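# Slide the held gear fully onto its shaft, meshed

## Task

The left gripper begins holding a gear a little above a shaft's tip. Lower the gear onto that shaft until it sits fully down, level and square to the shaft, with its teeth engaged with the two neighbouring gears. Forcing or jamming it counts as failure.

## Robot and tools

Robot: two six-joint arms, left_arm and right_arm, each ending in a parallel two-finger gripper. Joint order for every arm, in rows and in result lists: waist (joint1), shoulder (joint2), elbow (joint3), wrist pitch (joint4), wrist yaw (joint5), wrist roll (joint6). Stated ranges in rad: waist -2.618 to 3.054, shoulder 0.000 to 3.142, elbow 0.000 to 3.142, wrist pitch -1.571 to 1.571, wrist yaw -1.571 to 1.571, wrist roll -2.094 to 2.094; real ends may differ by up to 0.059.

Frames: scene frame has its origin at table-top height midway between the arms, +z up, +x out over the table, left_arm on the +y side. left_arm base sits near (+0.006, +0.304, -0.005) m, right_arm near (-0.002, -0.271, -0.001) m. Each gripper's end_effector_position (m) and end_effector_quat_wxyz are given in that arm's own base frame; the position is the point between the finger pads, just behind the fingertips. Fingers point along the gripper's +z and open along its y. Reported poses can be a few cm off.

A row is 14 numbers, each in [-1, 1], always for both arms: left waist, shoulder, elbow, wrist pitch, wrist yaw, wrist roll, left opening, then the same seven for the right arm. The six joint numbers are offsets, scaled so 1.0 = 2.224 rad for waist, shoulder and elbow and 8.485 rad for the three wrist joints, counted from the Joint targets at the start of the action or move (not from the previous row). Sending 0 for an arm's joints keeps or re-commands its current targets. The opening number is absolute: +1 fully open (about 87 mm gap), +0.5 about 69 mm, 0 about 43 mm, -0.5 about 18 mm, -1 closed. To keep a gripper unchanged, resend its present command; 0 means 43 mm, not 'no change'. To keep holding the gear, command about 0.04 below grip_measured's value at contact.

execute_actions(actions, cameras): actions is a list of actions; each action is a table of up to 15 rows, one per 1/30 s step, and a short table repeats its last row to fill 15 steps. Every row's offsets count from the targets at that action's start, so repeating an action moves further. An action asking a joint more than 0.059 rad past its range is refused for both arms. An empty actions list returns state and all camera images.

move(target, speed, blend, opening_speed, blocking, cameras): target is one 14-number row or a list of up to 15 such rows; all offsets count from the same starting Joint targets. Joints move together along paths to those angles. speed in rad/s for the fastest-moving joint, 0.01 to 12.57, default 0.5. blend in rad rounds corners between listed targets; 0 stops at each. opening_speed: how fast openings change per second on the -1..+1 scale, at least 0.2. blocking=false returns after about 0.5 s while motion continues. The result's move: line reports done, off_target (resting over 0.035 rad from target), moving, held or fault; limits=held means steps were withheld. Paths do not avoid obstacles; faster contact hits harder, and aiming far past a contact presses harder.

wait(seconds 0 to 10): let time run holding the last command. stop(): brake the running move. zoom_image(camera, region=[x0,y0,x1,y1] pixels, at most 504x504) enlarges part of the newest image of cam_high, cam_left_wrist or cam_right_wrist (each 896x504). cam_high is fixed on a beam behind the arms; wrist cameras ride on the hands. read_manual gives licence texts only. finished_scene(scene) ends the scene irreversibly; call nothing after it in the same reply.

Results: Joint positions (rad) and Joint velocities per arm, last number the gripper motor (0 closed to 1 open); Joint targets are the base for the next offsets; grip_measured is the gripper reading on the command scale; Joint torques in N m (include arm weight; joints 1 to 3 wrap at ±28). 'joint sent to its limit' means a joint was clipped at its end; 'joint command not followed' means a clearance check changed targets. MOTOR HOT warns of heating; an OVER-TEMPERATURE FAULT folds that arm and disables it.

Approach: look first, align the gear's bore over the shaft tip, then lower slowly in small steps along the shaft while watching torques and images, rotating the wrist roll slightly if teeth do not mesh. Once seated and level, open the gripper gently and lift clear. Avoid: forcing a jammed gear, dropping it or releasing it while it moves, anything falling off the table, hard contact with fixtures (bar, plate, rail under the bases), arms touching each other, and stress on the wrist-camera cables.

Each tool is called after "Emit:" as name([rows], argument=value, ...), one row to a line, values as JSON.

## Session

Emit:
execute_actions(actions=[])

Emit:
zoom_image(camera="cam_left_wrist", region=[320, 40, 680, 320])

Nothing of this call was run. Scene 2 begins with your next reply.

Nothing of this call was run. Scene 2 begins with your next reply.

Emit:
execute_actions(actions=[])

Emit:
zoom_image(camera="cam_left_wrist", region=[320, 40, 680, 320])

Scene clock: 0.00 s.
left_arm: end_effector_position=(+0.2826, -0.1438, +0.1208) grip_measured=-0.511 end_effector_quat_wxyz=(-0.008, +0.859, +0.512, +0.005) | right_arm: end_effector_position=(+0.3825, +0.0000, +0.3605) grip_measured=+1.000 end_effector_quat_wxyz=(+0.707, +0.000, +0.707, +0.000)
Joint positions: left_arm=[-0.61 1.758 1.505 -1.329 -0.015 1.457 0.244] | right_arm=[0 1.047 1.047 0 0 0 1]
Joint velocities: within noise
Joint torques (N m): no reading
Heat: left arm: 27 °C; right arm: 27 °C.
Joint targets: left_arm=[-0.607 1.747 1.512 -1.335 -0.020 1.457] | right_arm=[0.000 1.043 1.058 0.005 -0.001 0.000]
Tool commands: left_gripper/opening=-1.0 right_gripper/opening=+1.0

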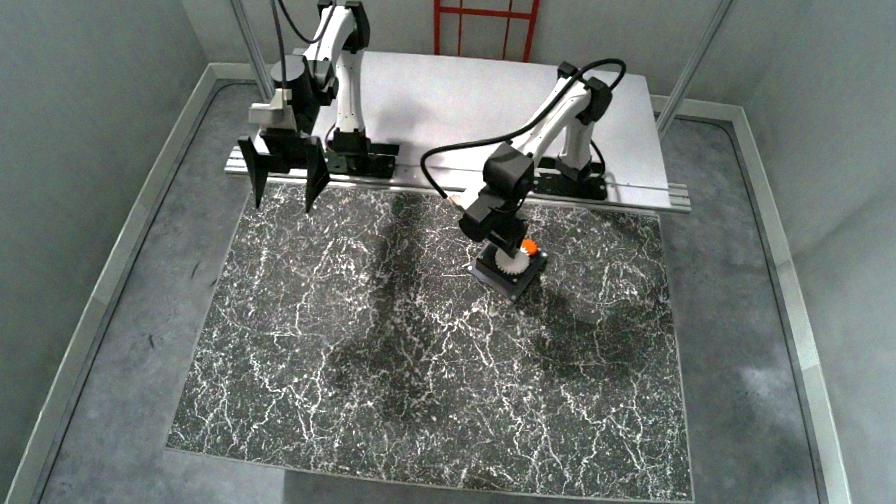

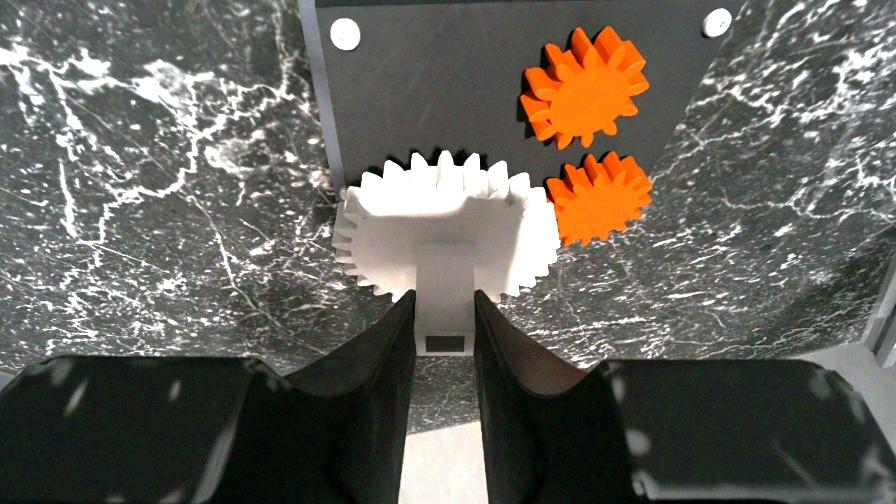

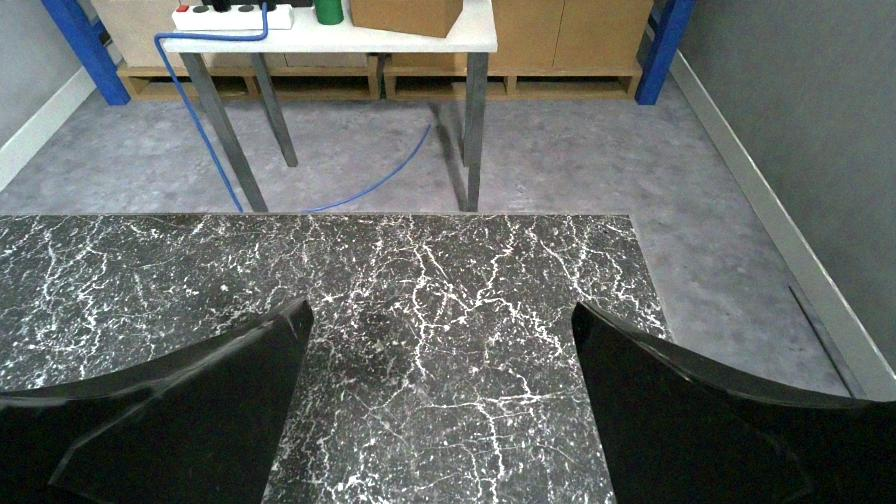

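Scaled by 1.400 from the camera's 896x504 image, which has a finer 1280x720 frame.

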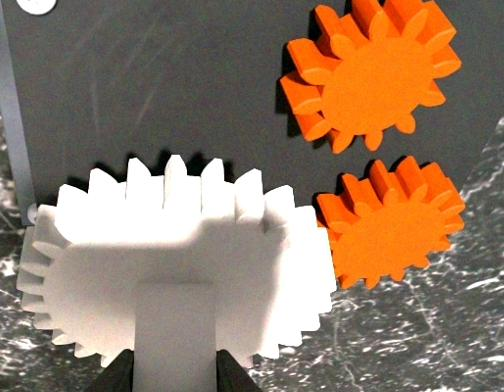

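Emit:
move([
  [0,0.0039,0.0495,-0.012,0,0,-1,0,0,0,0,0,0,1],
  [0.0562,0.0068,0.1,-0.0239,0,0,-1,0,0,0,0,0,0,1],
], speed=0.6, blend=0.05, cameras=["cam_left_wrist"])

Emit:
zoom_image(camera="cam_left_wrist", region=[400, 0, 680, 160])

Scene clock: 9.87 s.
left_arm: end_effector_position=(+0.2990, -0.1070, +0.1733) grip_measured=-0.511 end_effector_quat_wxyz=(+0.001, +0.825, +0.565, +0.009) | right_arm: end_effector_position=(+0.3825, +0.0000, +0.3605) grip_measured=+1.000 end_effector_quat_wxyz=(+0.707, +0.000, +0.707, +0.000)
Joint positions: left_arm=[-0.483 1.758 1.715 -1.517 -0.016 1.457 0.244] | right_arm=[0 1.047 1.047 0 0 0 1]
Joint torques (N m): left_arm=[-0.1 -6.26 6.83 0.18 0.13 -0.01] | right_arm=[-0.24 -2.84 8.1 2.25 -0.07 0.1]
Heat: left arm: 29 °C; right arm: 30 °C.
Joint targets: left_arm=[-0.482 1.762 1.735 -1.538 -0.020 1.457] | right_arm=[0.000 1.043 1.058 0.005 -0.001 0.000]
move: done
camera_calibration:
cam_left_wrist: T_world_to_cam=[[-0.930972, 0.364707, -0.0167179, 0.31878], [0.211689, 0.576544, 0.789167, -0.119114], [0.297454, 0.731154, -0.613951, 0.237111], [0, 0, 0, 1]] pos_world=[0.251461, -0.220952, 0.244905]
Images, in order (width x height): cam_left_wrist 896x504.

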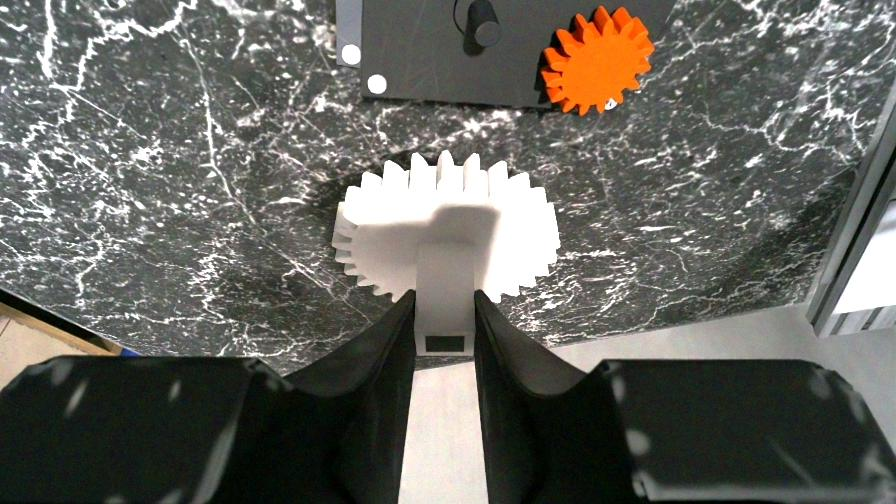

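Scaled by 1.800 from the camera's 896x504 image, which has a finer 1280x720 frame.

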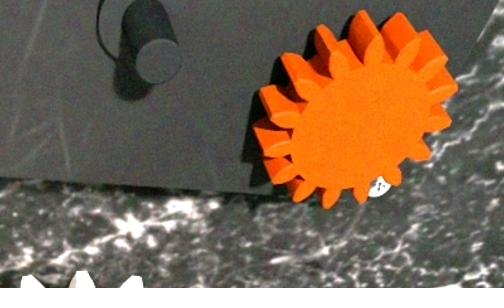

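Emit:
zoom_image(camera="cam_left_wrist", region=[440, 0, 520, 60])

Scaled by 6.300 from the camera's 896x504 image, which has a finer 1280x720 frame.

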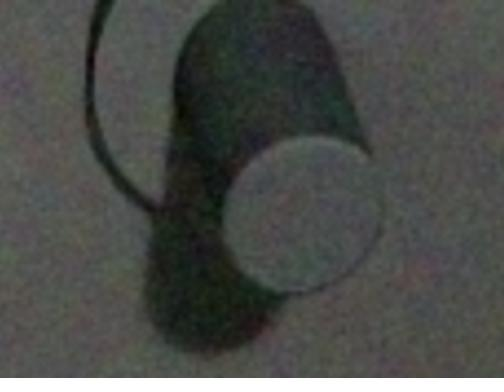

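Emit:
move(target=[-0.0665,-0.0787,-0.1767,0.0357,0,0,-1,0,0,0,0,0,0,1], speed=0.6, cameras=["cam_left_wrist"])

Emit:
zoom_image(camera="cam_left_wrist", region=[320, 20, 680, 300])

Scene clock: 65.67 s.
left_arm: end_effector_position=(+0.2646, -0.1367, +0.1198) grip_measured=-0.511 end_effector_quat_wxyz=(+0.020, +0.863, +0.505, +0.018) | right_arm: end_effector_position=(+0.3825, +0.0000, +0.3605) grip_measured=+1.000 end_effector_quat_wxyz=(+0.707, +0.000, +0.707, +0.000)
Joint positions: left_arm=[-0.626 1.625 1.35 -1.245 -0.016 1.457 0.244] | right_arm=[0 1.047 1.047 0 0 0 1]
Joint torques (N m): left_arm=[-0.51 -8.62 4.78 0.6 0.11 -0.01] | right_arm=[-0.24 -2.84 8.1 2.25 -0.07 0.09]
Heat: left arm: 33 °C; right arm: 34 °C.
Joint targets: left_arm=[-0.630 1.587 1.342 -1.235 -0.020 1.457] | right_arm=[0.000 1.043 1.058 0.005 -0.001 0.000]
move: off_target (left_arm); left_arm: the shoulder is farthest, 0.038 rad from its target
camera_calibration:
cam_left_wrist: T_world_to_cam=[[-0.868375, 0.492501, -0.0580341, 0.302569], [0.264992, 0.559752, 0.785148, -0.0683499], [0.419171, 0.666424, -0.616583, 0.19552], [0, 0, 0, 1]] pos_world=[0.198899, -0.241056, 0.191779]
Images, in order (width x height): cam_left_wrist 896x504.

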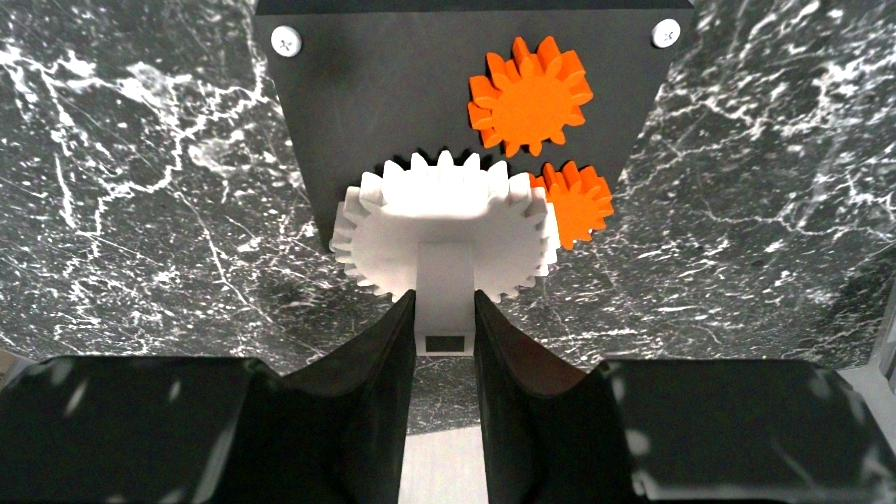

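Scaled by 1.400 from the camera's 896x504 image, which has a finer 1280x720 frame.

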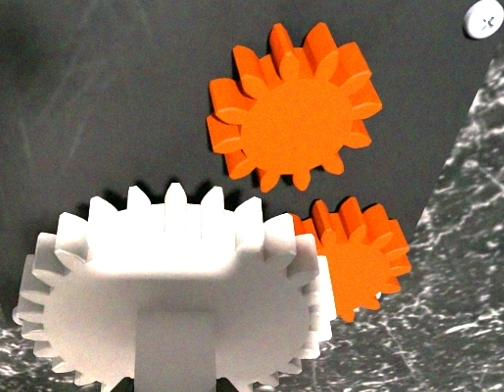

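Emit:
move([
  [0,0.03,0.018,0.001,0,0,-1,0,0,0,0,0,0,1],
], speed=0.15)

Emit:
move(target=[0,0,-0.009,0.0024,0,0,-1,0,0,0,0,0,0,1], speed=0.1)

Emit:
move(target=[0,0,-0.009,0.0024,0,0,-1,0,0,0,0,0,0,1], speed=0.1, cameras=["cam_left_wrist"])

Scene clock: 75.37 s.
left_arm: end_effector_position=(+0.2681, -0.1393, +0.1177) grip_measured=-0.511 end_effector_quat_wxyz=(+0.022, +0.863, +0.505, +0.018) | right_arm: end_effector_position=(+0.3825, +0.0000, +0.3605) grip_measured=+1.000 end_effector_quat_wxyz=(+0.707, +0.000, +0.707, +0.000)
Joint positions: left_arm=[-0.626 1.639 1.358 -1.235 -0.016 1.457 0.244] | right_arm=[0 1.047 1.047 0 0 0 1]
Joint torques (N m): left_arm=[-0.58 -4.63 7.38 0.56 0.14 0] | right_arm=[-0.24 -2.84 8.1 2.25 -0.07 0.09]
Heat: left arm: 32 °C; right arm: 35 °C.
Joint targets: left_arm=[-0.630 1.654 1.382 -1.226 -0.020 1.457] | right_arm=[0.000 1.043 1.058 0.005 -0.001 0.000]
move: done

Scene clock: 76.20 s.
left_arm: end_effector_position=(+0.2719, -0.1421, +0.1179) grip_measured=-0.511 end_effector_quat_wxyz=(+0.030, +0.862, +0.505, +0.022) | right_arm: end_effector_position=(+0.3825, +0.0000, +0.3605) grip_measured=+1.000 end_effector_quat_wxyz=(+0.707, +0.000, +0.707, +0.000)
Joint positions: left_arm=[-0.626 1.639 1.358 -1.216 -0.016 1.457 0.244] | right_arm=[0 1.047 1.047 0 0 0 1]
Joint torques (N m): left_arm=[-0.57 -4.6 5.76 0.63 0.13 -0.04] | right_arm=[-0.24 -2.84 8.1 2.25 -0.07 0.09]
Heat: left arm: 32 °C; right arm: 35 °C.
Joint targets: left_arm=[-0.630 1.654 1.362 -1.206 -0.020 1.457] | right_arm=[0.000 1.043 1.058 0.005 -0.001 0.000]
move: done

Scene clock: 76.97 s.
left_arm: end_effector_position=(+0.2743, -0.1438, +0.1166) grip_measured=-0.511 end_effector_quat_wxyz=(+0.036, +0.862, +0.505, +0.024) | right_arm: end_effector_position=(+0.3825, +0.0000, +0.3605) grip_measured=+1.000 end_effector_quat_wxyz=(+0.707, +0.000, +0.707, +0.000)
Joint positions: left_arm=[-0.626 1.639 1.352 -1.198 -0.016 1.457 0.244] | right_arm=[0 1.047 1.047 0 0 0 1]
Joint torques (N m): left_arm=[-0.62 -4.74 4.7 0.62 0.14 -0.02] | right_arm=[-0.24 -2.84 8.1 2.25 -0.07 0.1]
Heat: left arm: 32 °C; right arm: 35 °C.
Joint targets: left_arm=[-0.630 1.654 1.342 -1.186 -0.020 1.457] | right_arm=[0.000 1.043 1.058 0.005 -0.001 0.000]
move: done
camera_calibration:
cam_left_wrist: T_world_to_cam=[[-0.86635, 0.491017, -0.0913271, 0.317479], [0.243686, 0.575198, 0.780874, -0.0559285], [0.435954, 0.654255, -0.617976, 0.188025], [0, 0, 0, 1]] pos_world=[0.206706, -0.246734, 0.188863]
Images, in order (width x height): cam_left_wrist 896x504.

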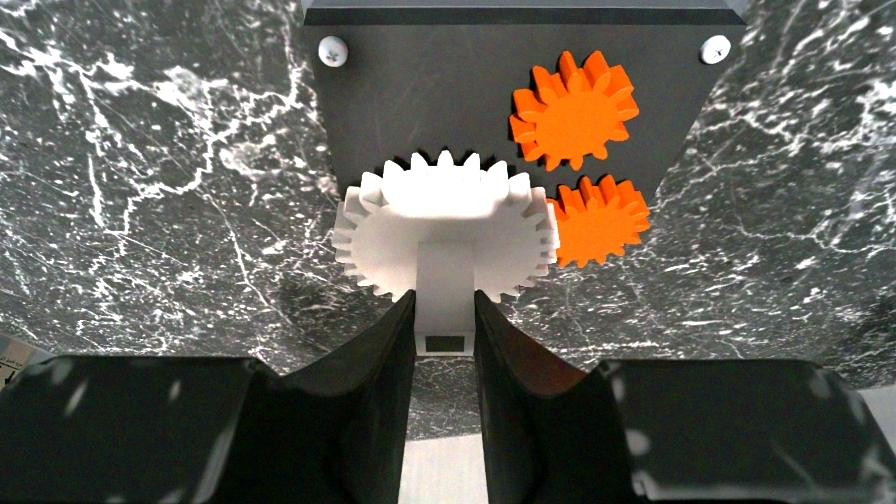

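Emit:
move([
  [0.004,-0.0144,-0.0085,-0.001,0,0,-1,0,0,0,0,0,0,1],
  [0.0081,-0.0288,-0.0171,-0.0021,0,0,-1,0,0,0,0,0,0,1],
], speed=0.08)

Emit:
move(target=[0.004,-0.005,-0.007,0.0005,0,0,-1,0,0,0,0,0,0,1], speed=0.06)

Emit:
move(target=[0.006,0,0,0,0,0,-1,0,0,0,0,0,0,1], speed=0.06)

Scene clock: 97.57 s.
left_arm: end_effector_position=(+0.2695, -0.1402, +0.1153) grip_measured=-0.511 end_effector_quat_wxyz=(+0.036, +0.862, +0.505, +0.025) | right_arm: end_effector_position=(+0.3825, +0.0000, +0.3605) grip_measured=+1.000 end_effector_quat_wxyz=(+0.707, +0.000, +0.707, +0.000)
Joint positions: left_arm=[-0.626 1.616 1.322 -1.19 -0.017 1.457 0.244] | right_arm=[0 1.047 1.047 0 0 0 1]
Joint torques (N m): left_arm=[1.06 -7.66 4.05 0.42 0.16 -0.04] | right_arm=[-0.24 -2.85 8.09 2.25 -0.07 0.09]
Heat: left arm: 31 °C; right arm: 35 °C.
Joint targets: left_arm=[-0.612 1.589 1.304 -1.204 -0.020 1.457] | right_arm=[0.000 1.043 1.058 0.005 -0.001 0.000]
move: done

Scene clock: 98.27 s.
left_arm: end_effector_position=(+0.2692, -0.1397, +0.1148) grip_measured=-0.511 end_effector_quat_wxyz=(+0.043, +0.861, +0.507, +0.024) | right_arm: end_effector_position=(+0.3825, +0.0000, +0.3605) grip_measured=+1.000 end_effector_quat_wxyz=(+0.707, +0.000, +0.707, +0.000)
Joint positions: left_arm=[-0.621 1.604 1.308 -1.177 -0.009 1.457 0.244] | right_arm=[0 1.047 1.047 0 0 0 1]
Joint torques (N m): left_arm=[1.54 -7.51 4.08 0.35 0.06 -0.02] | right_arm=[-0.24 -2.84 8.09 2.25 -0.07 0.09]
Heat: left arm: 31 °C; right arm: 35 °C.
Joint targets: left_arm=[-0.603 1.578 1.288 -1.199 -0.020 1.457] | right_arm=[0.000 1.043 1.058 0.005 -0.001 0.000]
move: done

Scene clock: 99.00 s.
left_arm: end_effector_position=(+0.2694, -0.1391, +0.1147) grip_measured=-0.511 end_effector_quat_wxyz=(+0.047, +0.858, +0.511, +0.018) | right_arm: end_effector_position=(+0.3825, +0.0000, +0.3605) grip_measured=+1.000 end_effector_quat_wxyz=(+0.707, +0.000, +0.707, +0.000)
Joint positions: left_arm=[-0.61 1.602 1.308 -1.176 0.005 1.457 0.244] | right_arm=[0 1.047 1.047 0 0 0 1]
Joint torques (N m): left_arm=[1.78 -7.35 3.99 0.32 -0.11 -0.04] | right_arm=[-0.24 -2.84 8.1 2.25 -0.07 0.09]
Heat: left arm: 31 °C; right arm: 36 °C.
Joint targets: left_arm=[-0.590 1.578 1.288 -1.199 -0.020 1.457] | right_arm=[0.000 1.043 1.058 0.005 -0.001 0.000]
move: done

Emit:
move([
  [-0.0075,0.0112,0.009,0,0,0,-1,0,0,0,0,0,0,1],
  [-0.0075,0.0112,-0.003,0.003,0,0,-1,0,0,0,0,0,0,1],
], speed=0.08)

Emit:
move(target=[0,0.004,-0.007,0.0015,0,0,-1,0,0,0,0,0,0,1], speed=0.08, cameras=["cam_left_wrist"])

Emit:
zoom_image(camera="cam_left_wrist", region=[320, 20, 680, 300])

Scene clock: 107.17 s.
left_arm: end_effector_position=(+0.2696, -0.1400, +0.1116) grip_measured=-0.511 end_effector_quat_wxyz=(+0.049, +0.858, +0.511, +0.017) | right_arm: end_effector_position=(+0.3825, +0.0000, +0.3605) grip_measured=+1.000 end_effector_quat_wxyz=(+0.707, +0.000, +0.707, +0.000)
Joint positions: left_arm=[-0.61 1.602 1.296 -1.16 0.009 1.457 0.244] | right_arm=[0 1.047 1.047 0 0 0 1]
Joint torques (N m): left_arm=[0.21 -5.46 4.37 0.46 -0.16 -0.02] | right_arm=[-0.24 -2.84 8.09 2.25 -0.07 0.1]
Heat: left arm: 31 °C; right arm: 36 °C.
Joint targets: left_arm=[-0.607 1.603 1.282 -1.174 -0.020 1.457] | right_arm=[0.000 1.043 1.058 0.005 -0.001 0.000]
move: done

Scene clock: 107.87 s.
left_arm: end_effector_position=(+0.2697, -0.1404, +0.1081) grip_measured=-0.511 end_effector_quat_wxyz=(+0.051, +0.858, +0.511, +0.017) | right_arm: end_effector_position=(+0.3825, +0.0000, +0.3605) grip_measured=+1.000 end_effector_quat_wxyz=(+0.707, +0.000, +0.707, +0.000)
Joint positions: left_arm=[-0.61 1.602 1.282 -1.144 0.011 1.457 0.244] | right_arm=[0 1.047 1.047 0 0 0 1]
Joint torques (N m): left_arm=[0.2 -4.78 4.3 0.41 -0.15 -0.05] | right_arm=[-0.25 -2.84 8.1 2.25 -0.07 0.09]
Heat: left arm: 31 °C; right arm: 36 °C.
Joint targets: left_arm=[-0.607 1.612 1.266 -1.161 -0.020 1.457] | right_arm=[0.000 1.043 1.058 0.005 -0.001 0.000]
move: done
camera_calibration:
cam_left_wrist: T_world_to_cam=[[-0.872547, 0.476267, -0.108774, 0.312502], [0.2349, 0.604242, 0.761389, -0.04148], [0.42835, 0.638797, -0.639105, 0.184709], [0, 0, 0, 1]] pos_world=[0.203296, -0.241761, 0.183623]
Images, in order (width x height): cam_left_wrist 896x504.

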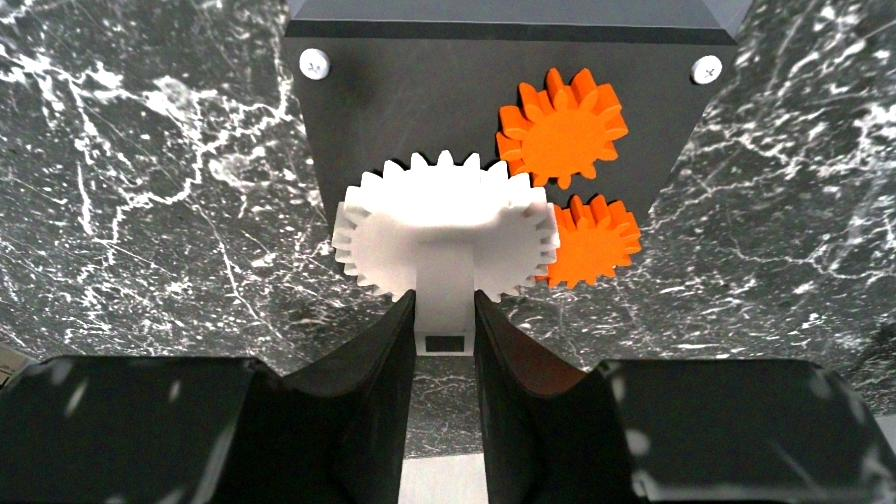

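Scaled by 1.400 from the camera's 896x504 image, which has a finer 1280x720 frame.

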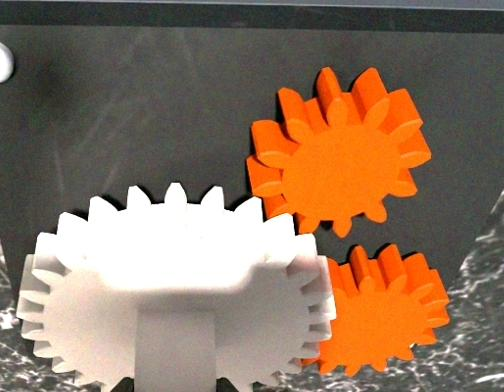

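Emit:
move(target=[0,0.002,-0.006,0.0016,0,0,-1,0,0,0,0,0,0,1], speed=0.08)

Emit:
move(target=[0,0.002,-0.006,0.0016,0,0,-1,0,0,0,0,0,0,1], speed=0.08)

Scene clock: 112.83 s.
left_arm: end_effector_position=(+0.2698, -0.1405, +0.1075) grip_measured=-0.511 end_effector_quat_wxyz=(+0.051, +0.858, +0.511, +0.017) | right_arm: end_effector_position=(+0.3825, +0.0000, +0.3605) grip_measured=+1.000 end_effector_quat_wxyz=(+0.707, +0.000, +0.707, +0.000)
Joint positions: left_arm=[-0.61 1.602 1.28 -1.141 0.011 1.457 0.244] | right_arm=[0 1.047 1.047 0 0 0 1]
Joint torques (N m): left_arm=[0.18 -4.52 3.33 0.5 -0.17 -0.03] | right_arm=[-0.24 -2.84 8.1 2.25 -0.07 0.1]
Heat: left arm: 31 °C; right arm: 36 °C.
Joint targets: left_arm=[-0.607 1.617 1.253 -1.147 -0.020 1.457] | right_arm=[0.000 1.043 1.058 0.005 -0.001 0.000]
move: done

Scene clock: 113.53 s.
left_arm: end_effector_position=(+0.2704, -0.1403, +0.1055) grip_measured=-0.511 end_effector_quat_wxyz=(+0.051, +0.858, +0.511, +0.019) | right_arm: end_effector_position=(+0.3825, +0.0000, +0.3605) grip_measured=+1.000 end_effector_quat_wxyz=(+0.707, +0.000, +0.707, +0.000)
Joint positions: left_arm=[-0.61 1.602 1.271 -1.13 0.008 1.457 0.244] | right_arm=[0 1.047 1.047 0 0 0 1]
Joint torques (N m): left_arm=[0.21 -3.96 3.02 0.55 -0.14 -0.03] | right_arm=[-0.24 -2.82 8.1 2.25 -0.07 0.09]
Heat: left arm: 31 °C; right arm: 36 °C.
Joint targets: left_arm=[-0.607 1.621 1.240 -1.134 -0.020 1.457] | right_arm=[0.000 1.043 1.058 0.005 -0.001 0.000]
move: done

Emit:
move(target=[0,0.003,-0.004,0.0008,0,0,-1,0,0,0,0,0,0,1], speed=0.08, cameras=["cam_left_wrist"])

Emit:
zoom_image(camera="cam_left_wrist", region=[480, 130, 680, 310])

Scene clock: 118.87 s.
left_arm: end_effector_position=(+0.2706, -0.1401, +0.1049) grip_measured=-0.511 end_effector_quat_wxyz=(+0.051, +0.858, +0.511, +0.019) | right_arm: end_effector_position=(+0.3825, +0.0000, +0.3605) grip_measured=+1.000 end_effector_quat_wxyz=(+0.707, +0.000, +0.707, +0.000)
Joint positions: left_arm=[-0.61 1.602 1.268 -1.127 0.007 1.457 0.244] | right_arm=[0 1.047 1.047 0 0 0 1]
Joint torques (N m): left_arm=[0.29 -3.51 2.52 0.6 -0.11 -0.01] | right_arm=[-0.24 -2.84 8.1 2.25 -0.07 0.09]
Heat: left arm: 31 °C; right arm: 36 °C.
Joint targets: left_arm=[-0.607 1.628 1.230 -1.127 -0.020 1.457] | right_arm=[0.000 1.043 1.058 0.005 -0.001 0.000]
move: off_target (left_arm); left_arm: the elbow is farthest, 0.037 rad from its target
camera_calibration:
cam_left_wrist: T_world_to_cam=[[-0.87219, 0.476033, -0.112597, 0.313014], [0.230668, 0.603221, 0.76349, -0.0386746], [0.431367, 0.639935, -0.635928, 0.181081], [0, 0, 0, 1]] pos_world=[0.203816, -0.241555, 0.179927]
Images, in order (width x height): cam_left_wrist 896x504.

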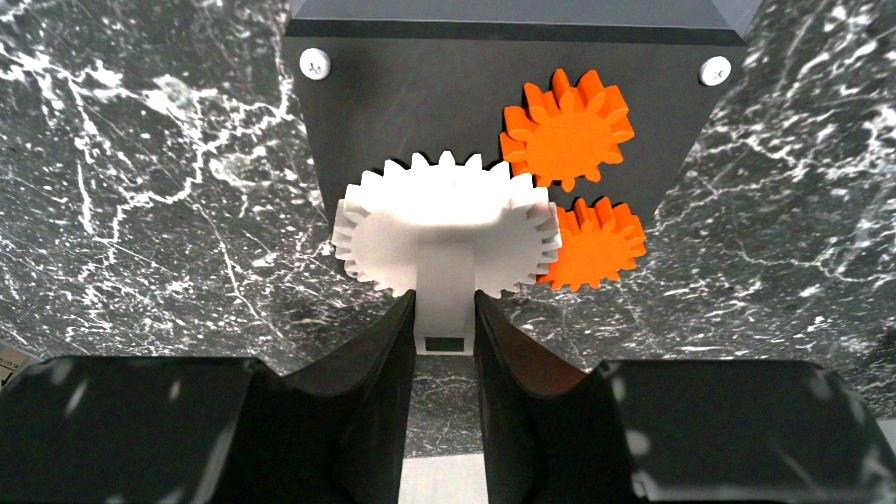

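Scaled by 2.520 from the camera's 896x504 image, which has a finer 1280x720 frame.

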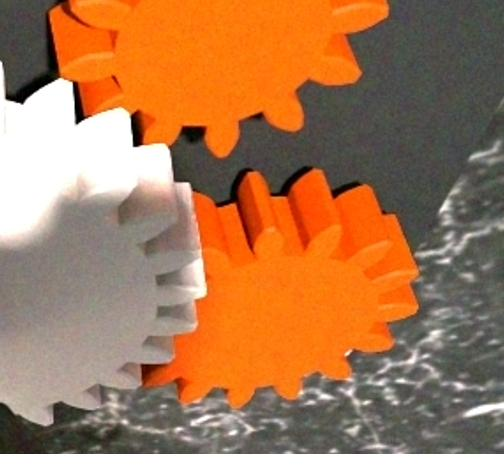

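Emit:
move(target=[0,0,0,0,0,0.0065,-1,0,0,0,0,0,0,1], speed=0.12)

Emit:
move(target=[0,0,0,0,0,0.005,-1,0,0,0,0,0,0,1], speed=0.12)

Emit:
move(target=[0,0,0,0,0,0.005,-1,0,0,0,0,0,0,1], speed=0.12)

Scene clock: 129.30 s.
left_arm: end_effector_position=(+0.2715, -0.1401, +0.1040) grip_measured=-0.511 end_effector_quat_wxyz=(+0.049, +0.868, +0.493, +0.021) | right_arm: end_effector_position=(+0.3825, +0.0000, +0.3605) grip_measured=+1.000 end_effector_quat_wxyz=(+0.707, +0.000, +0.707, +0.000)
Joint positions: left_arm=[-0.61 1.602 1.264 -1.126 0.005 1.499 0.244] | right_arm=[0 1.047 1.047 0 0 0 1]
Joint torques (N m): left_arm=[0.23 -3.44 3 0.56 -0.07 0.11] | right_arm=[-0.24 -2.84 8.09 2.25 -0.07 0.09]
Heat: left arm: 30 °C; right arm: 36 °C.
Joint targets: left_arm=[-0.607 1.628 1.231 -1.127 -0.020 1.513] | right_arm=[0.000 1.043 1.058 0.005 -0.001 0.000]
move: done

Scene clock: 130.17 s.
left_arm: end_effector_position=(+0.2722, -0.1405, +0.1037) grip_measured=-0.511 end_effector_quat_wxyz=(+0.047, +0.877, +0.478, +0.021) | right_arm: end_effector_position=(+0.3825, +0.0000, +0.3605) grip_measured=+1.000 end_effector_quat_wxyz=(+0.707, +0.000, +0.707, +0.000)
Joint positions: left_arm=[-0.61 1.602 1.262 -1.128 0.004 1.534 0.244] | right_arm=[0 1.047 1.047 0 0 0 1]
Joint torques (N m): left_arm=[0.14 -3.48 3 0.56 -0.1 0.21] | right_arm=[-0.24 -2.84 8.1 2.25 -0.07 0.09]
Heat: left arm: 30 °C; right arm: 37 °C.
Joint targets: left_arm=[-0.607 1.628 1.231 -1.127 -0.020 1.555] | right_arm=[0.000 1.043 1.058 0.005 -0.001 0.000]
move: done

Scene clock: 131.03 s.
left_arm: end_effector_position=(+0.2724, -0.1406, +0.1038) grip_measured=-0.511 end_effector_quat_wxyz=(+0.045, +0.886, +0.462, +0.021) | right_arm: end_effector_position=(+0.3825, +0.0000, +0.3605) grip_measured=+1.000 end_effector_quat_wxyz=(+0.707, +0.000, +0.707, +0.000)
Joint positions: left_arm=[-0.61 1.602 1.262 -1.132 0.004 1.57 0.244] | right_arm=[0 1.047 1.047 0 0 0 1]
Joint torques (N m): left_arm=[0.27 -3.41 3.02 0.6 -0.09 0.26] | right_arm=[-0.25 -2.84 8.1 2.25 -0.06 0.09]
Heat: left arm: 30 °C; right arm: 37 °C.
Joint targets: left_arm=[-0.607 1.628 1.231 -1.127 -0.020 1.598] | right_arm=[0.000 1.043 1.058 0.005 -0.001 0.000]
move: done

Emit:
move(target=[0,0.001,-0.004,0.001,0,0,-1,0,0,0,0,0,0,1], speed=0.08, cameras=["cam_left_wrist"])

Emit:
zoom_image(camera="cam_left_wrist", region=[440, 90, 680, 310])

Scene clock: 134.63 s.
left_arm: end_effector_position=(+0.2720, -0.1403, +0.1032) grip_measured=-0.511 end_effector_quat_wxyz=(+0.044, +0.886, +0.461, +0.020) | right_arm: end_effector_position=(+0.3825, +0.0000, +0.3605) grip_measured=+1.000 end_effector_quat_wxyz=(+0.707, +0.000, +0.707, +0.000)
Joint positions: left_arm=[-0.61 1.602 1.26 -1.132 0.004 1.571 0.244] | right_arm=[0 1.047 1.047 0 0 0 1]
Joint torques (N m): left_arm=[0.17 -3.23 2.51 0.7 -0.08 0.25] | right_arm=[-0.24 -2.84 8.1 2.25 -0.07 0.09]
Heat: left arm: 30 °C; right arm: 37 °C.
Joint targets: left_arm=[-0.607 1.630 1.222 -1.119 -0.020 1.597] | right_arm=[0.000 1.043 1.058 0.005 -0.001 0.000]
move: off_target (left_arm); left_arm: the elbow is farthest, 0.038 rad from its target
camera_calibration:
cam_left_wrist: T_world_to_cam=[[-0.81294, 0.573493, -0.101163, 0.31059], [0.2981, 0.559042, 0.773698, -0.0632646], [0.500265, 0.598814, -0.625426, 0.153942], [0, 0, 0, 1]] pos_world=[0.194339, -0.234936, 0.176647]
Images, in order (width x height): cam_left_wrist 896x504.

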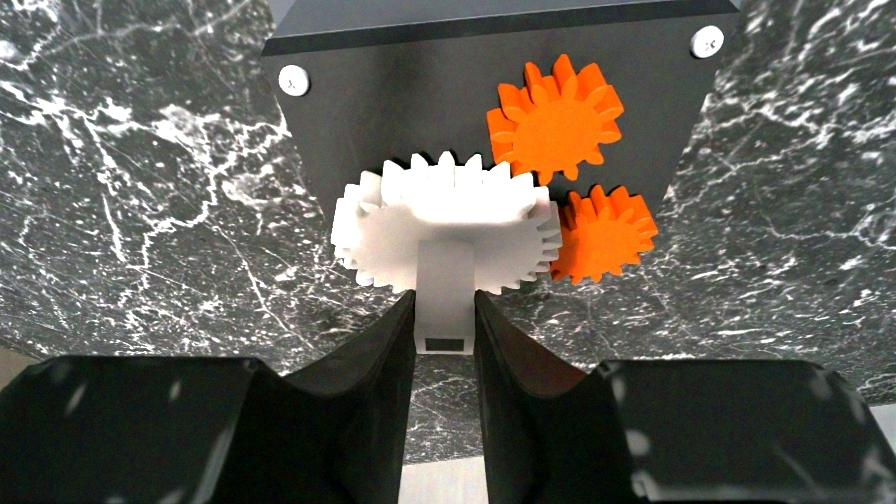

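Scaled by 2.100 from the camera's 896x504 image, which has a finer 1280x720 frame.

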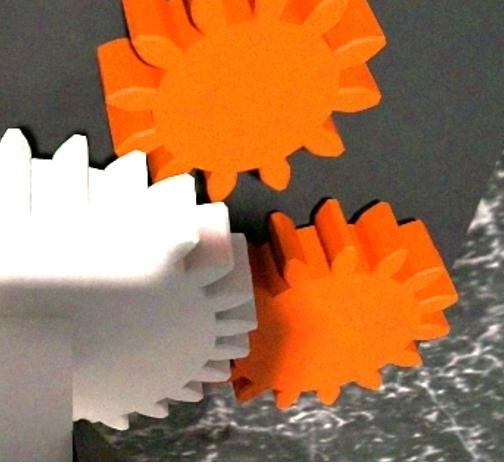

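Emit:
move(target=[0,0.002,0,-0.0005,0,0.006,-1,0,0,0,0,0,0,1], speed=0.12)

Emit:
move(target=[0,0.002,0,-0.0005,0,0.006,-1,0,0,0,0,0,0,1], speed=0.12)

Emit:
move(target=[0,0.002,-0.003,0,0,0.004,-1,0,0,0,0,0,0,1], speed=0.12, cameras=["cam_left_wrist"])

Emit:
zoom_image(camera="cam_left_wrist", region=[440, 90, 680, 310])

Scene clock: 142.83 s.
left_arm: end_effector_position=(+0.2725, -0.1407, +0.1033) grip_measured=-0.511 end_effector_quat_wxyz=(+0.042, +0.894, +0.446, +0.020) | right_arm: end_effector_position=(+0.3825, +0.0000, +0.3605) grip_measured=+1.000 end_effector_quat_wxyz=(+0.707, +0.000, +0.707, +0.000)
Joint positions: left_arm=[-0.61 1.602 1.26 -1.136 0.004 1.606 0.244] | right_arm=[0 1.047 1.047 0 0 0 1]
Joint torques (N m): left_arm=[0.2 -2.93 2.36 0.66 -0.09 0.45] | right_arm=[-0.24 -2.84 8.1 2.25 -0.07 0.1]
Heat: left arm: 30 °C; right arm: 37 °C.
Joint targets: left_arm=[-0.607 1.634 1.222 -1.123 -0.020 1.648] | right_arm=[0.000 1.043 1.058 0.005 -0.001 0.000]
move: off_target (left_arm); left_arm: the wrist roll is farthest, 0.042 rad from its target

Scene clock: 143.77 s.
left_arm: end_effector_position=(+0.2724, -0.1414, +0.1031) grip_measured=-0.511 end_effector_quat_wxyz=(+0.038, +0.907, +0.419, +0.019) | right_arm: end_effector_position=(+0.3825, +0.0000, +0.3605) grip_measured=+1.000 end_effector_quat_wxyz=(+0.707, +0.000, +0.707, +0.000)
Joint positions: left_arm=[-0.612 1.602 1.26 -1.144 0.004 1.664 0.244] | right_arm=[0 1.047 1.047 0 0 0 1]
Joint torques (N m): left_arm=[0.39 -2.52 2.47 0.65 -0.07 0.32] | right_arm=[-0.24 -2.84 8.09 2.25 -0.07 0.09]
Heat: left arm: 30 °C; right arm: 37 °C.
Joint targets: left_arm=[-0.607 1.639 1.222 -1.127 -0.020 1.699] | right_arm=[0.000 1.043 1.058 0.005 -0.001 0.000]
move: off_target (left_arm); left_arm: the elbow is farthest, 0.038 rad from its target

Scene clock: 144.60 s.
left_arm: end_effector_position=(+0.2724, -0.1414, +0.1029) grip_measured=-0.511 end_effector_quat_wxyz=(+0.035, +0.913, +0.406, +0.019) | right_arm: end_effector_position=(+0.3825, +0.0000, +0.3605) grip_measured=+1.000 end_effector_quat_wxyz=(+0.707, +0.000, +0.707, +0.000)
Joint positions: left_arm=[-0.612 1.602 1.259 -1.147 0.004 1.692 0.244] | right_arm=[0 1.047 1.047 0 0 0 1]
Joint torques (N m): left_arm=[0.32 -2.21 1.96 0.71 -0.08 0.38] | right_arm=[-0.24 -2.84 8.1 2.25 -0.07 0.09]
Heat: left arm: 30 °C; right arm: 37 °C.
Joint targets: left_arm=[-0.607 1.643 1.215 -1.127 -0.020 1.733] | right_arm=[0.000 1.043 1.058 0.005 -0.001 0.000]
move: off_target (left_arm); left_arm: the elbow is farthest, 0.044 rad from its target
camera_calibration:
cam_left_wrist: T_world_to_cam=[[-0.73763, 0.669876, -0.084664, 0.302897], [0.368198, 0.50417, 0.78118, -0.0901521], [0.565979, 0.545048, -0.618538, 0.128035], [0, 0, 0, 1]] pos_world=[0.184155, -0.227237, 0.175264]
Images, in order (width x height): cam_left_wrist 896x504.

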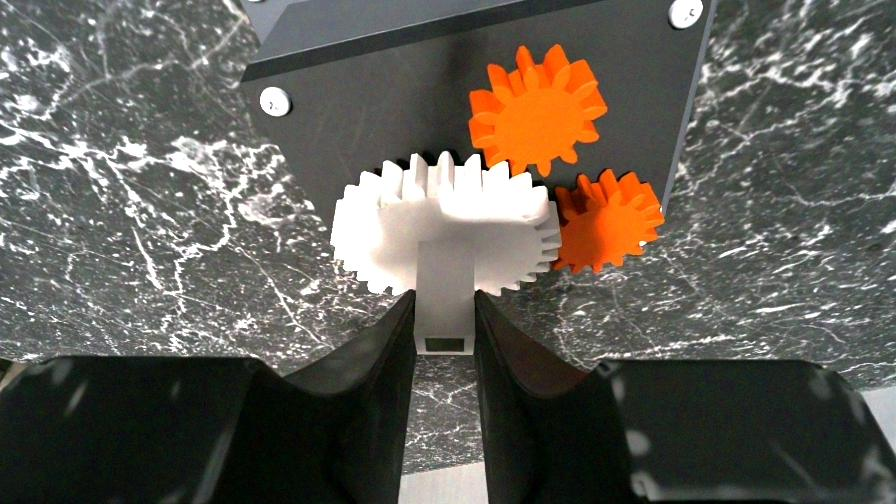

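Scaled by 2.100 from the camera's 896x504 image, which has a finer 1280x720 frame.

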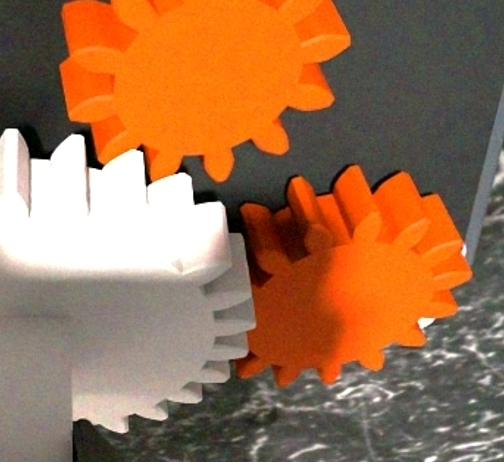

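Emit:
move([
  [0,-0.003,0.01,-0.003,0,0,-1,0,0,0,0,0,0,1],
  [0,-0.003,0.01,-0.003,0,-0.012,-1,0,0,0,0,0,0,1],
  [0,-0.003,0.001,-0.001,0,-0.012,-1,0,0,0,0,0,0,1],
], speed=0.15)

Emit:
move([
  [0,0,0.007,-0.002,0,0,-1,0,0,0,0,0,0,1],
  [0,0,0.007,-0.002,0,-0.007,-1,0,0,0,0,0,0,1],
  [0,0,-0.001,0,0,-0.007,-1,0,0,0,0,0,0,1],
], speed=0.15)

Emit:
move([
  [0,0,0.007,-0.002,0,0,-1,0,0,0,0,0,0,1],
  [0,0,0.007,-0.002,0,-0.006,-1,0,0,0,0,0,0,1],
  [0,0,-0.001,0,0,-0.006,-1,0,0,0,0,0,0,1],
], speed=0.15, cameras=["cam_left_wrist"])

Emit:
zoom_image(camera="cam_left_wrist", region=[440, 90, 680, 310])

Scene clock: 162.40 s.
left_arm: end_effector_position=(+0.2717, -0.1408, +0.1028) grip_measured=-0.511 end_effector_quat_wxyz=(+0.036, +0.906, +0.422, +0.019) | right_arm: end_effector_position=(+0.3825, +0.0000, +0.3605) grip_measured=+1.000 end_effector_quat_wxyz=(+0.707, +0.000, +0.707, +0.000)
Joint positions: left_arm=[-0.612 1.602 1.259 -1.145 0.004 1.658 0.244] | right_arm=[0 1.047 1.047 0 0 0 1]
Joint torques (N m): left_arm=[0.29 -2.81 2.18 0.6 -0.08 -0.31] | right_arm=[-0.24 -2.84 8.1 2.25 -0.07 0.09]
Heat: left arm: 29 °C; right arm: 37 °C.
Joint targets: left_arm=[-0.607 1.637 1.217 -1.136 -0.020 1.631] | right_arm=[0.000 1.043 1.058 0.005 -0.001 0.000]
move: off_target (left_arm); left_arm: the elbow is farthest, 0.042 rad from its target

Scene clock: 164.23 s.
left_arm: end_effector_position=(+0.2716, -0.1404, +0.1029) grip_measured=-0.511 end_effector_quat_wxyz=(+0.040, +0.895, +0.443, +0.020) | right_arm: end_effector_position=(+0.3825, +0.0000, +0.3605) grip_measured=+1.000 end_effector_quat_wxyz=(+0.707, +0.000, +0.707, +0.000)
Joint positions: left_arm=[-0.612 1.602 1.259 -1.139 0.003 1.611 0.244] | right_arm=[0 1.047 1.047 0 0 0 1]
Joint torques (N m): left_arm=[0.24 -2.78 1.96 0.58 -0.09 -0.44] | right_arm=[-0.24 -2.82 8.1 2.25 -0.07 0.09]
Heat: left arm: 29 °C; right arm: 37 °C.
Joint targets: left_arm=[-0.607 1.637 1.215 -1.136 -0.020 1.572] | right_arm=[0.000 1.043 1.058 0.005 -0.001 0.000]
move: off_target (left_arm); left_arm: the elbow is farthest, 0.044 rad from its target

Scene clock: 166.20 s.
left_arm: end_effector_position=(+0.2713, -0.1399, +0.1029) grip_measured=-0.511 end_effector_quat_wxyz=(+0.044, +0.881, +0.471, +0.021) | right_arm: end_effector_position=(+0.3825, +0.0000, +0.3605) grip_measured=+1.000 end_effector_quat_wxyz=(+0.707, +0.000, +0.707, +0.000)
Joint positions: left_arm=[-0.612 1.602 1.259 -1.13 0.002 1.548 0.244] | right_arm=[0 1.047 1.047 0 0 0 1]
Joint torques (N m): left_arm=[0.24 -2.77 1.76 0.51 -0.05 -0.32] | right_arm=[-0.24 -2.84 8.09 2.25 -0.06 0.09]
Heat: left arm: 29 °C; right arm: 38 °C.
Joint targets: left_arm=[-0.607 1.637 1.213 -1.136 -0.020 1.521] | right_arm=[0.000 1.043 1.058 0.005 -0.001 0.000]
move: off_target (left_arm); left_arm: the elbow is farthest, 0.046 rad from its target
camera_calibration:
cam_left_wrist: T_world_to_cam=[[-0.825427, 0.555246, -0.101841, 0.310661], [0.285125, 0.565774, 0.773694, -0.0585141], [0.48721, 0.609591, -0.62532, 0.158857], [0, 0, 0, 1]] pos_world=[0.195715, -0.236226, 0.176247]
Images, in order (width x height): cam_left_wrist 896x504.

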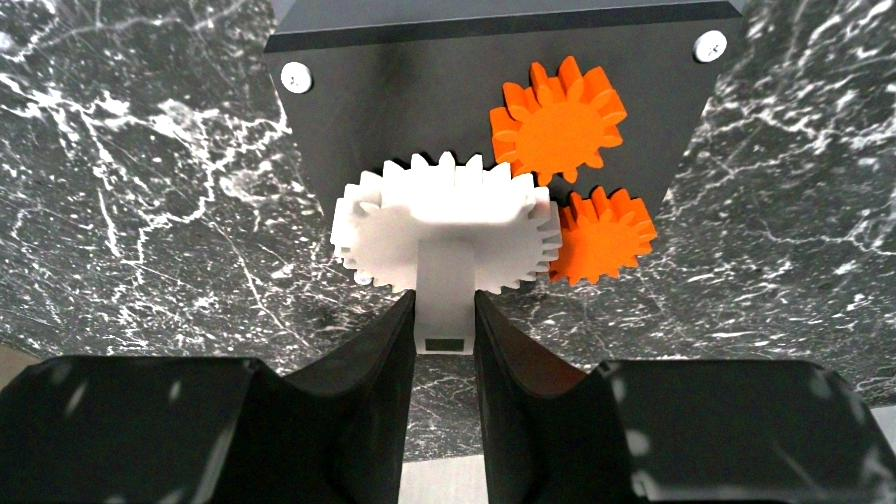

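Scaled by 2.100 from the camera's 896x504 image, which has a finer 1280x720 frame.

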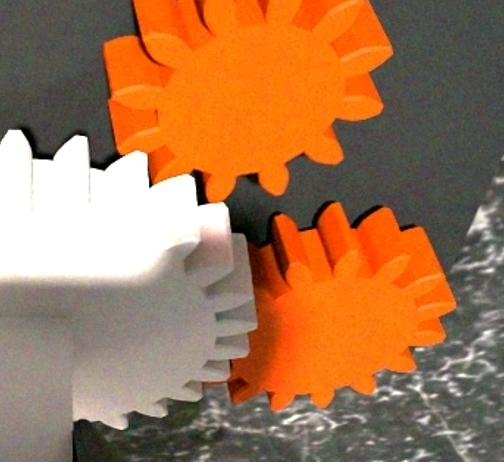

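Emit:
move([
  [0,0,0.038,-0.008,0,0,-1,0,0,0,0,0,0,1],
  [0,0,0.038,-0.008,0,-0.012,-1,0,0,0,0,0,0,1],
], speed=0.15)

Emit:
move(target=[0,0,-0.036,0.0075,0,0,-1,0,0,0,0,0,0,1], speed=0.15)

Scene clock: 180.03 s.
left_arm: end_effector_position=(+0.2704, -0.1395, +0.1051) grip_measured=-0.511 end_effector_quat_wxyz=(+0.043, +0.855, +0.516, +0.018) | right_arm: end_effector_position=(+0.3825, +0.0000, +0.3605) grip_measured=+1.000 end_effector_quat_wxyz=(+0.707, +0.000, +0.707, +0.000)
Joint positions: left_arm=[-0.612 1.618 1.286 -1.146 0.001 1.444 0.244] | right_arm=[0 1.047 1.047 0 0 0 1]
Joint torques (N m): left_arm=[0.35 -4.14 6.38 0.01 -0.05 -0.29] | right_arm=[-0.24 -2.84 8.09 2.25 -0.07 0.09]
Heat: left arm: 29 °C; right arm: 38 °C.
Joint targets: left_arm=[-0.607 1.636 1.297 -1.204 -0.020 1.419] | right_arm=[0.000 1.043 1.058 0.005 -0.001 0.000]
move: off_target (left_arm); left_arm: the wrist pitch is farthest, 0.058 rad from its target

Scene clock: 180.87 s.
left_arm: end_effector_position=(+0.2710, -0.1395, +0.1029) grip_measured=-0.511 end_effector_quat_wxyz=(+0.047, +0.854, +0.518, +0.021) | right_arm: end_effector_position=(+0.3825, +0.0000, +0.3605) grip_measured=+1.000 end_effector_quat_wxyz=(+0.707, +0.000, +0.707, +0.000)
Joint positions: left_arm=[-0.612 1.611 1.269 -1.125 -0.001 1.44 0.244] | right_arm=[0 1.047 1.047 0 0 0 1]
Joint torques (N m): left_arm=[0.35 -3.51 1.46 0.43 -0.04 -0.25] | right_arm=[-0.24 -2.84 8.1 2.25 -0.06 0.09]
Heat: left arm: 29 °C; right arm: 38 °C.
Joint targets: left_arm=[-0.607 1.637 1.217 -1.140 -0.020 1.419] | right_arm=[0.000 1.043 1.058 0.005 -0.001 0.000]
move: off_target (left_arm); left_arm: the elbow is farthest, 0.052 rad from its target

Emit:
execute_actions(actions=[], cameras=["cam_left_wrist","cam_high"])

Emit:
zoom_image(camera="cam_left_wrist", region=[480, 130, 600, 290])

Emit:
zoom_image(camera="cam_left_wrist", region=[320, 130, 480, 300])

Emit:
zoom_image(camera="cam_high", region=[470, 215, 560, 305])

Scene clock: 188.10 s.
left_arm: end_effector_position=(+0.2710, -0.1395, +0.1029) grip_measured=-0.511 end_effector_quat_wxyz=(+0.047, +0.854, +0.518, +0.021) | right_arm: end_effector_position=(+0.3825, +0.0000, +0.3605) grip_measured=+1.000 end_effector_quat_wxyz=(+0.707, +0.000, +0.707, +0.000)
Joint positions: left_arm=[-0.612 1.611 1.269 -1.125 -0.001 1.44 0.244] | right_arm=[0 1.047 1.047 0 0 0 1]
Joint velocities: within noise
Joint torques (N m): left_arm=[0.32 -3.48 1.43 0.43 -0.04 -0.26] | right_arm=[-0.24 -2.84 8.1 2.25 -0.07 0.09]
Heat: left arm: 29 °C; right arm: 38 °C.
Joint targets: left_arm=[-0.607 1.637 1.217 -1.140 -0.020 1.419] | right_arm=[0.000 1.043 1.058 0.005 -0.001 0.000]
Tool commands: left_gripper/opening=-1.0 right_gripper/opening=+1.0
camera_calibration:
cam_left_wrist: T_world_to_cam=[[-0.880206, 0.462235, -0.107596, 0.312629], [0.221836, 0.601138, 0.767738, -0.0360181], [0.419555, 0.651899, -0.631665, 0.183713], [0, 0, 0, 1]] pos_world=[0.20609, -0.242618, 0.177335]
Images, in order (width x height): cam_high 896x504, cam_left_wrist 896x504.

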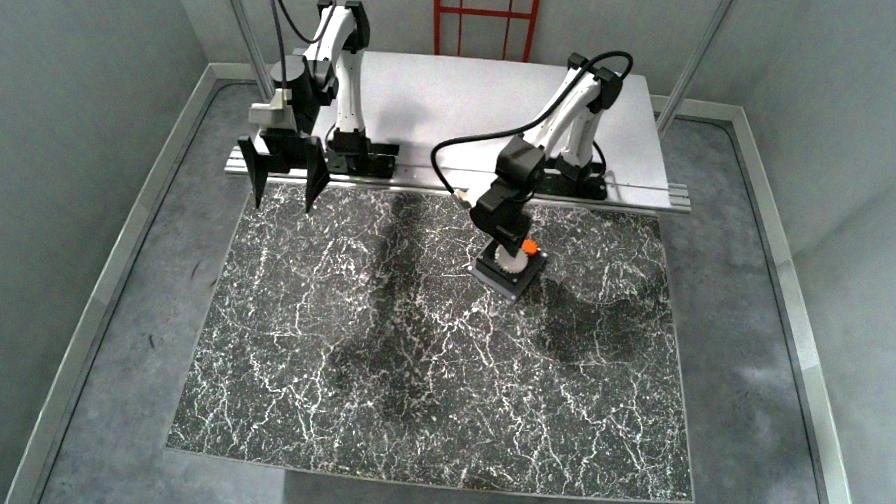

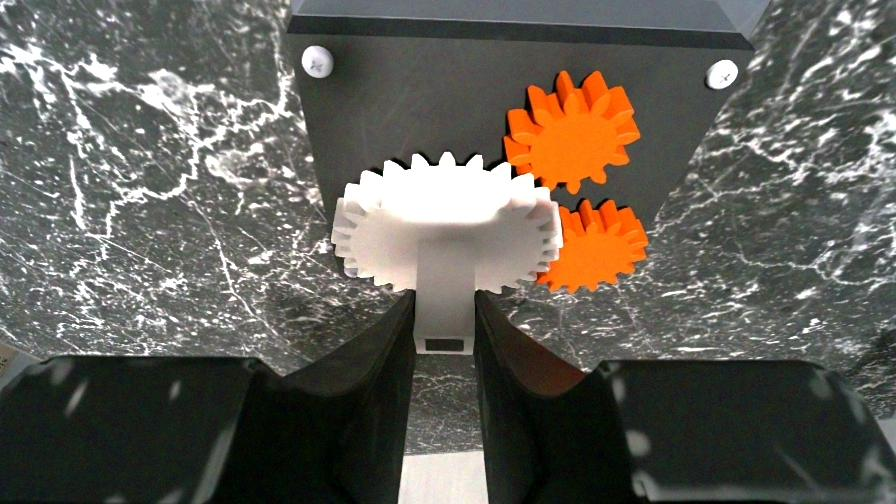

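Scaled by 3.150 from the camera's 896x504 image, which has a finer 1280x720 frame.

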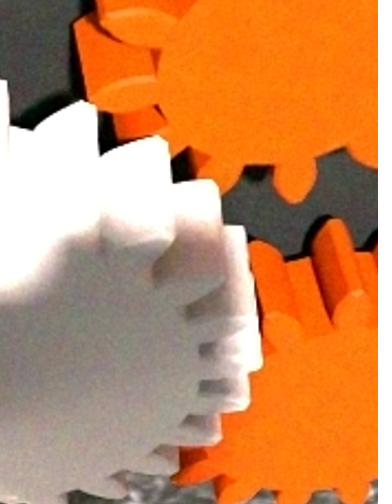

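Scaled by 2.965 from the camera's 896x504 image, which has a finer 1280x720 frame.

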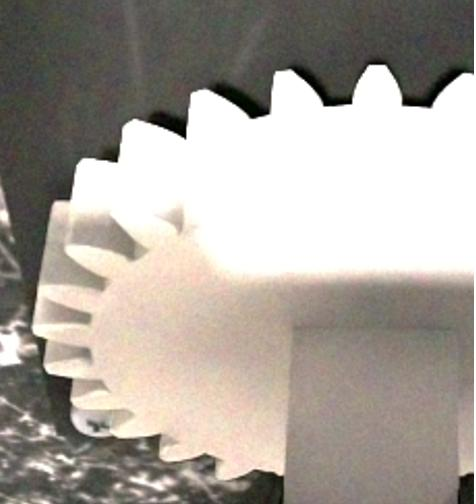

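Scaled by 5.600 from the camera's 896x504 image, which has a finer 1280x720 frame.

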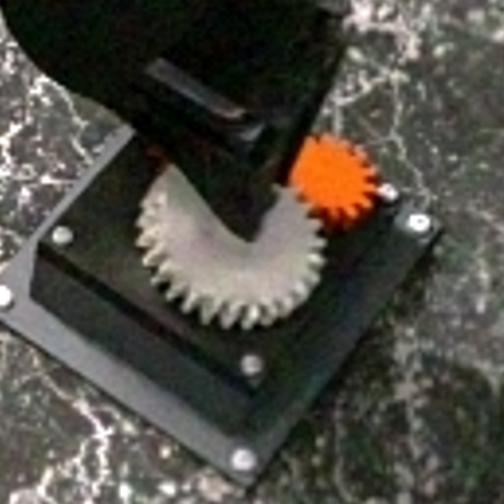

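Emit:
move([
  [0,-0.006,0.012,-0.001,0,0.006,-1,0,0,0,0,0,0,1],
  [0,-0.006,0.012,-0.001,0,0.006,-0.3,0,0,0,0,0,0,1],
], speed=0.15, opening_speed=0.6, cameras=["cam_left_wrist"])

Emit:
zoom_image(camera="cam_left_wrist", region=[320, 90, 680, 370])

Scene clock: 196.97 s.
left_arm: end_effector_position=(+0.2688, -0.1364, +0.0998) grip_measured=-0.300 end_effector_quat_wxyz=(+0.039, +0.858, +0.511, +0.022) | right_arm: end_effector_position=(+0.3825, +0.0000, +0.3605) grip_measured=+1.000 end_effector_quat_wxyz=(+0.707, +0.000, +0.707, +0.000)
Joint positions: left_arm=[-0.612 1.61 1.255 -1.126 -0.007 1.457 0.35] | right_arm=[0 1.047 1.047 0 0 0 1]
Joint torques (N m): left_arm=[0.36 -4.51 4.6 0.35 0.02 0.11] | right_arm=[-0.24 -2.84 8.1 2.25 -0.07 0.1]
Heat: left arm: 29 °C; right arm: 38 °C.
Joint targets: left_arm=[-0.607 1.623 1.244 -1.148 -0.020 1.470] | right_arm=[0.000 1.043 1.058 0.005 -0.001 0.000]
move: done
camera_calibration:
cam_left_wrist: T_world_to_cam=[[-0.873309, 0.477897, -0.094589, 0.30787], [0.236629, 0.585833, 0.775117, -0.0418274], [0.425839, 0.654534, -0.624697, 0.17866], [0, 0, 0, 1]] pos_world=[0.202683, -0.239565, 0.17315]
Images, in order (width x height): cam_left_wrist 896x504.

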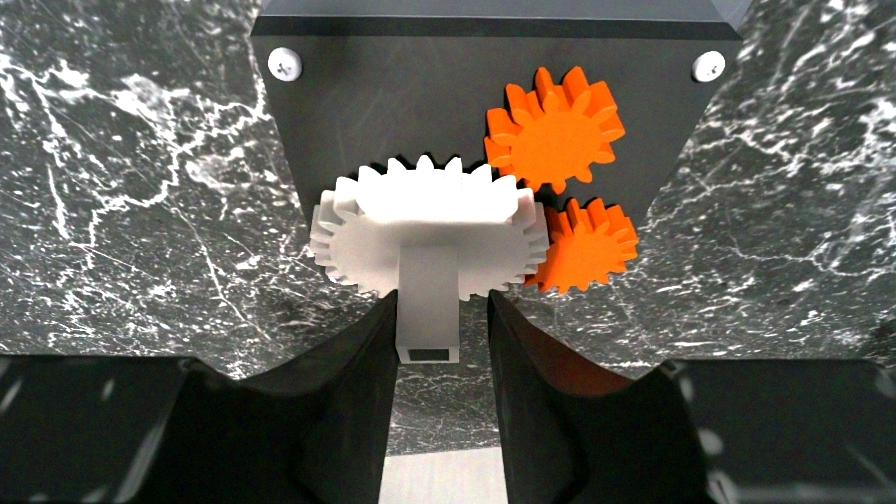

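Scaled by 1.400 from the camera's 896x504 image, which has a finer 1280x720 frame.

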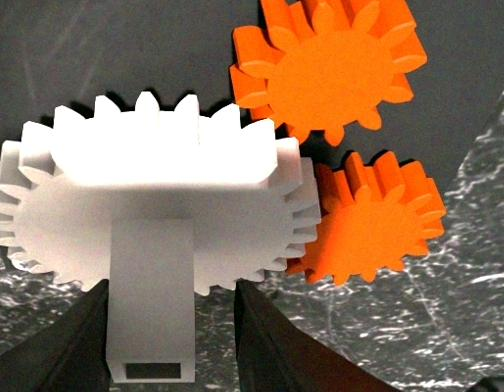

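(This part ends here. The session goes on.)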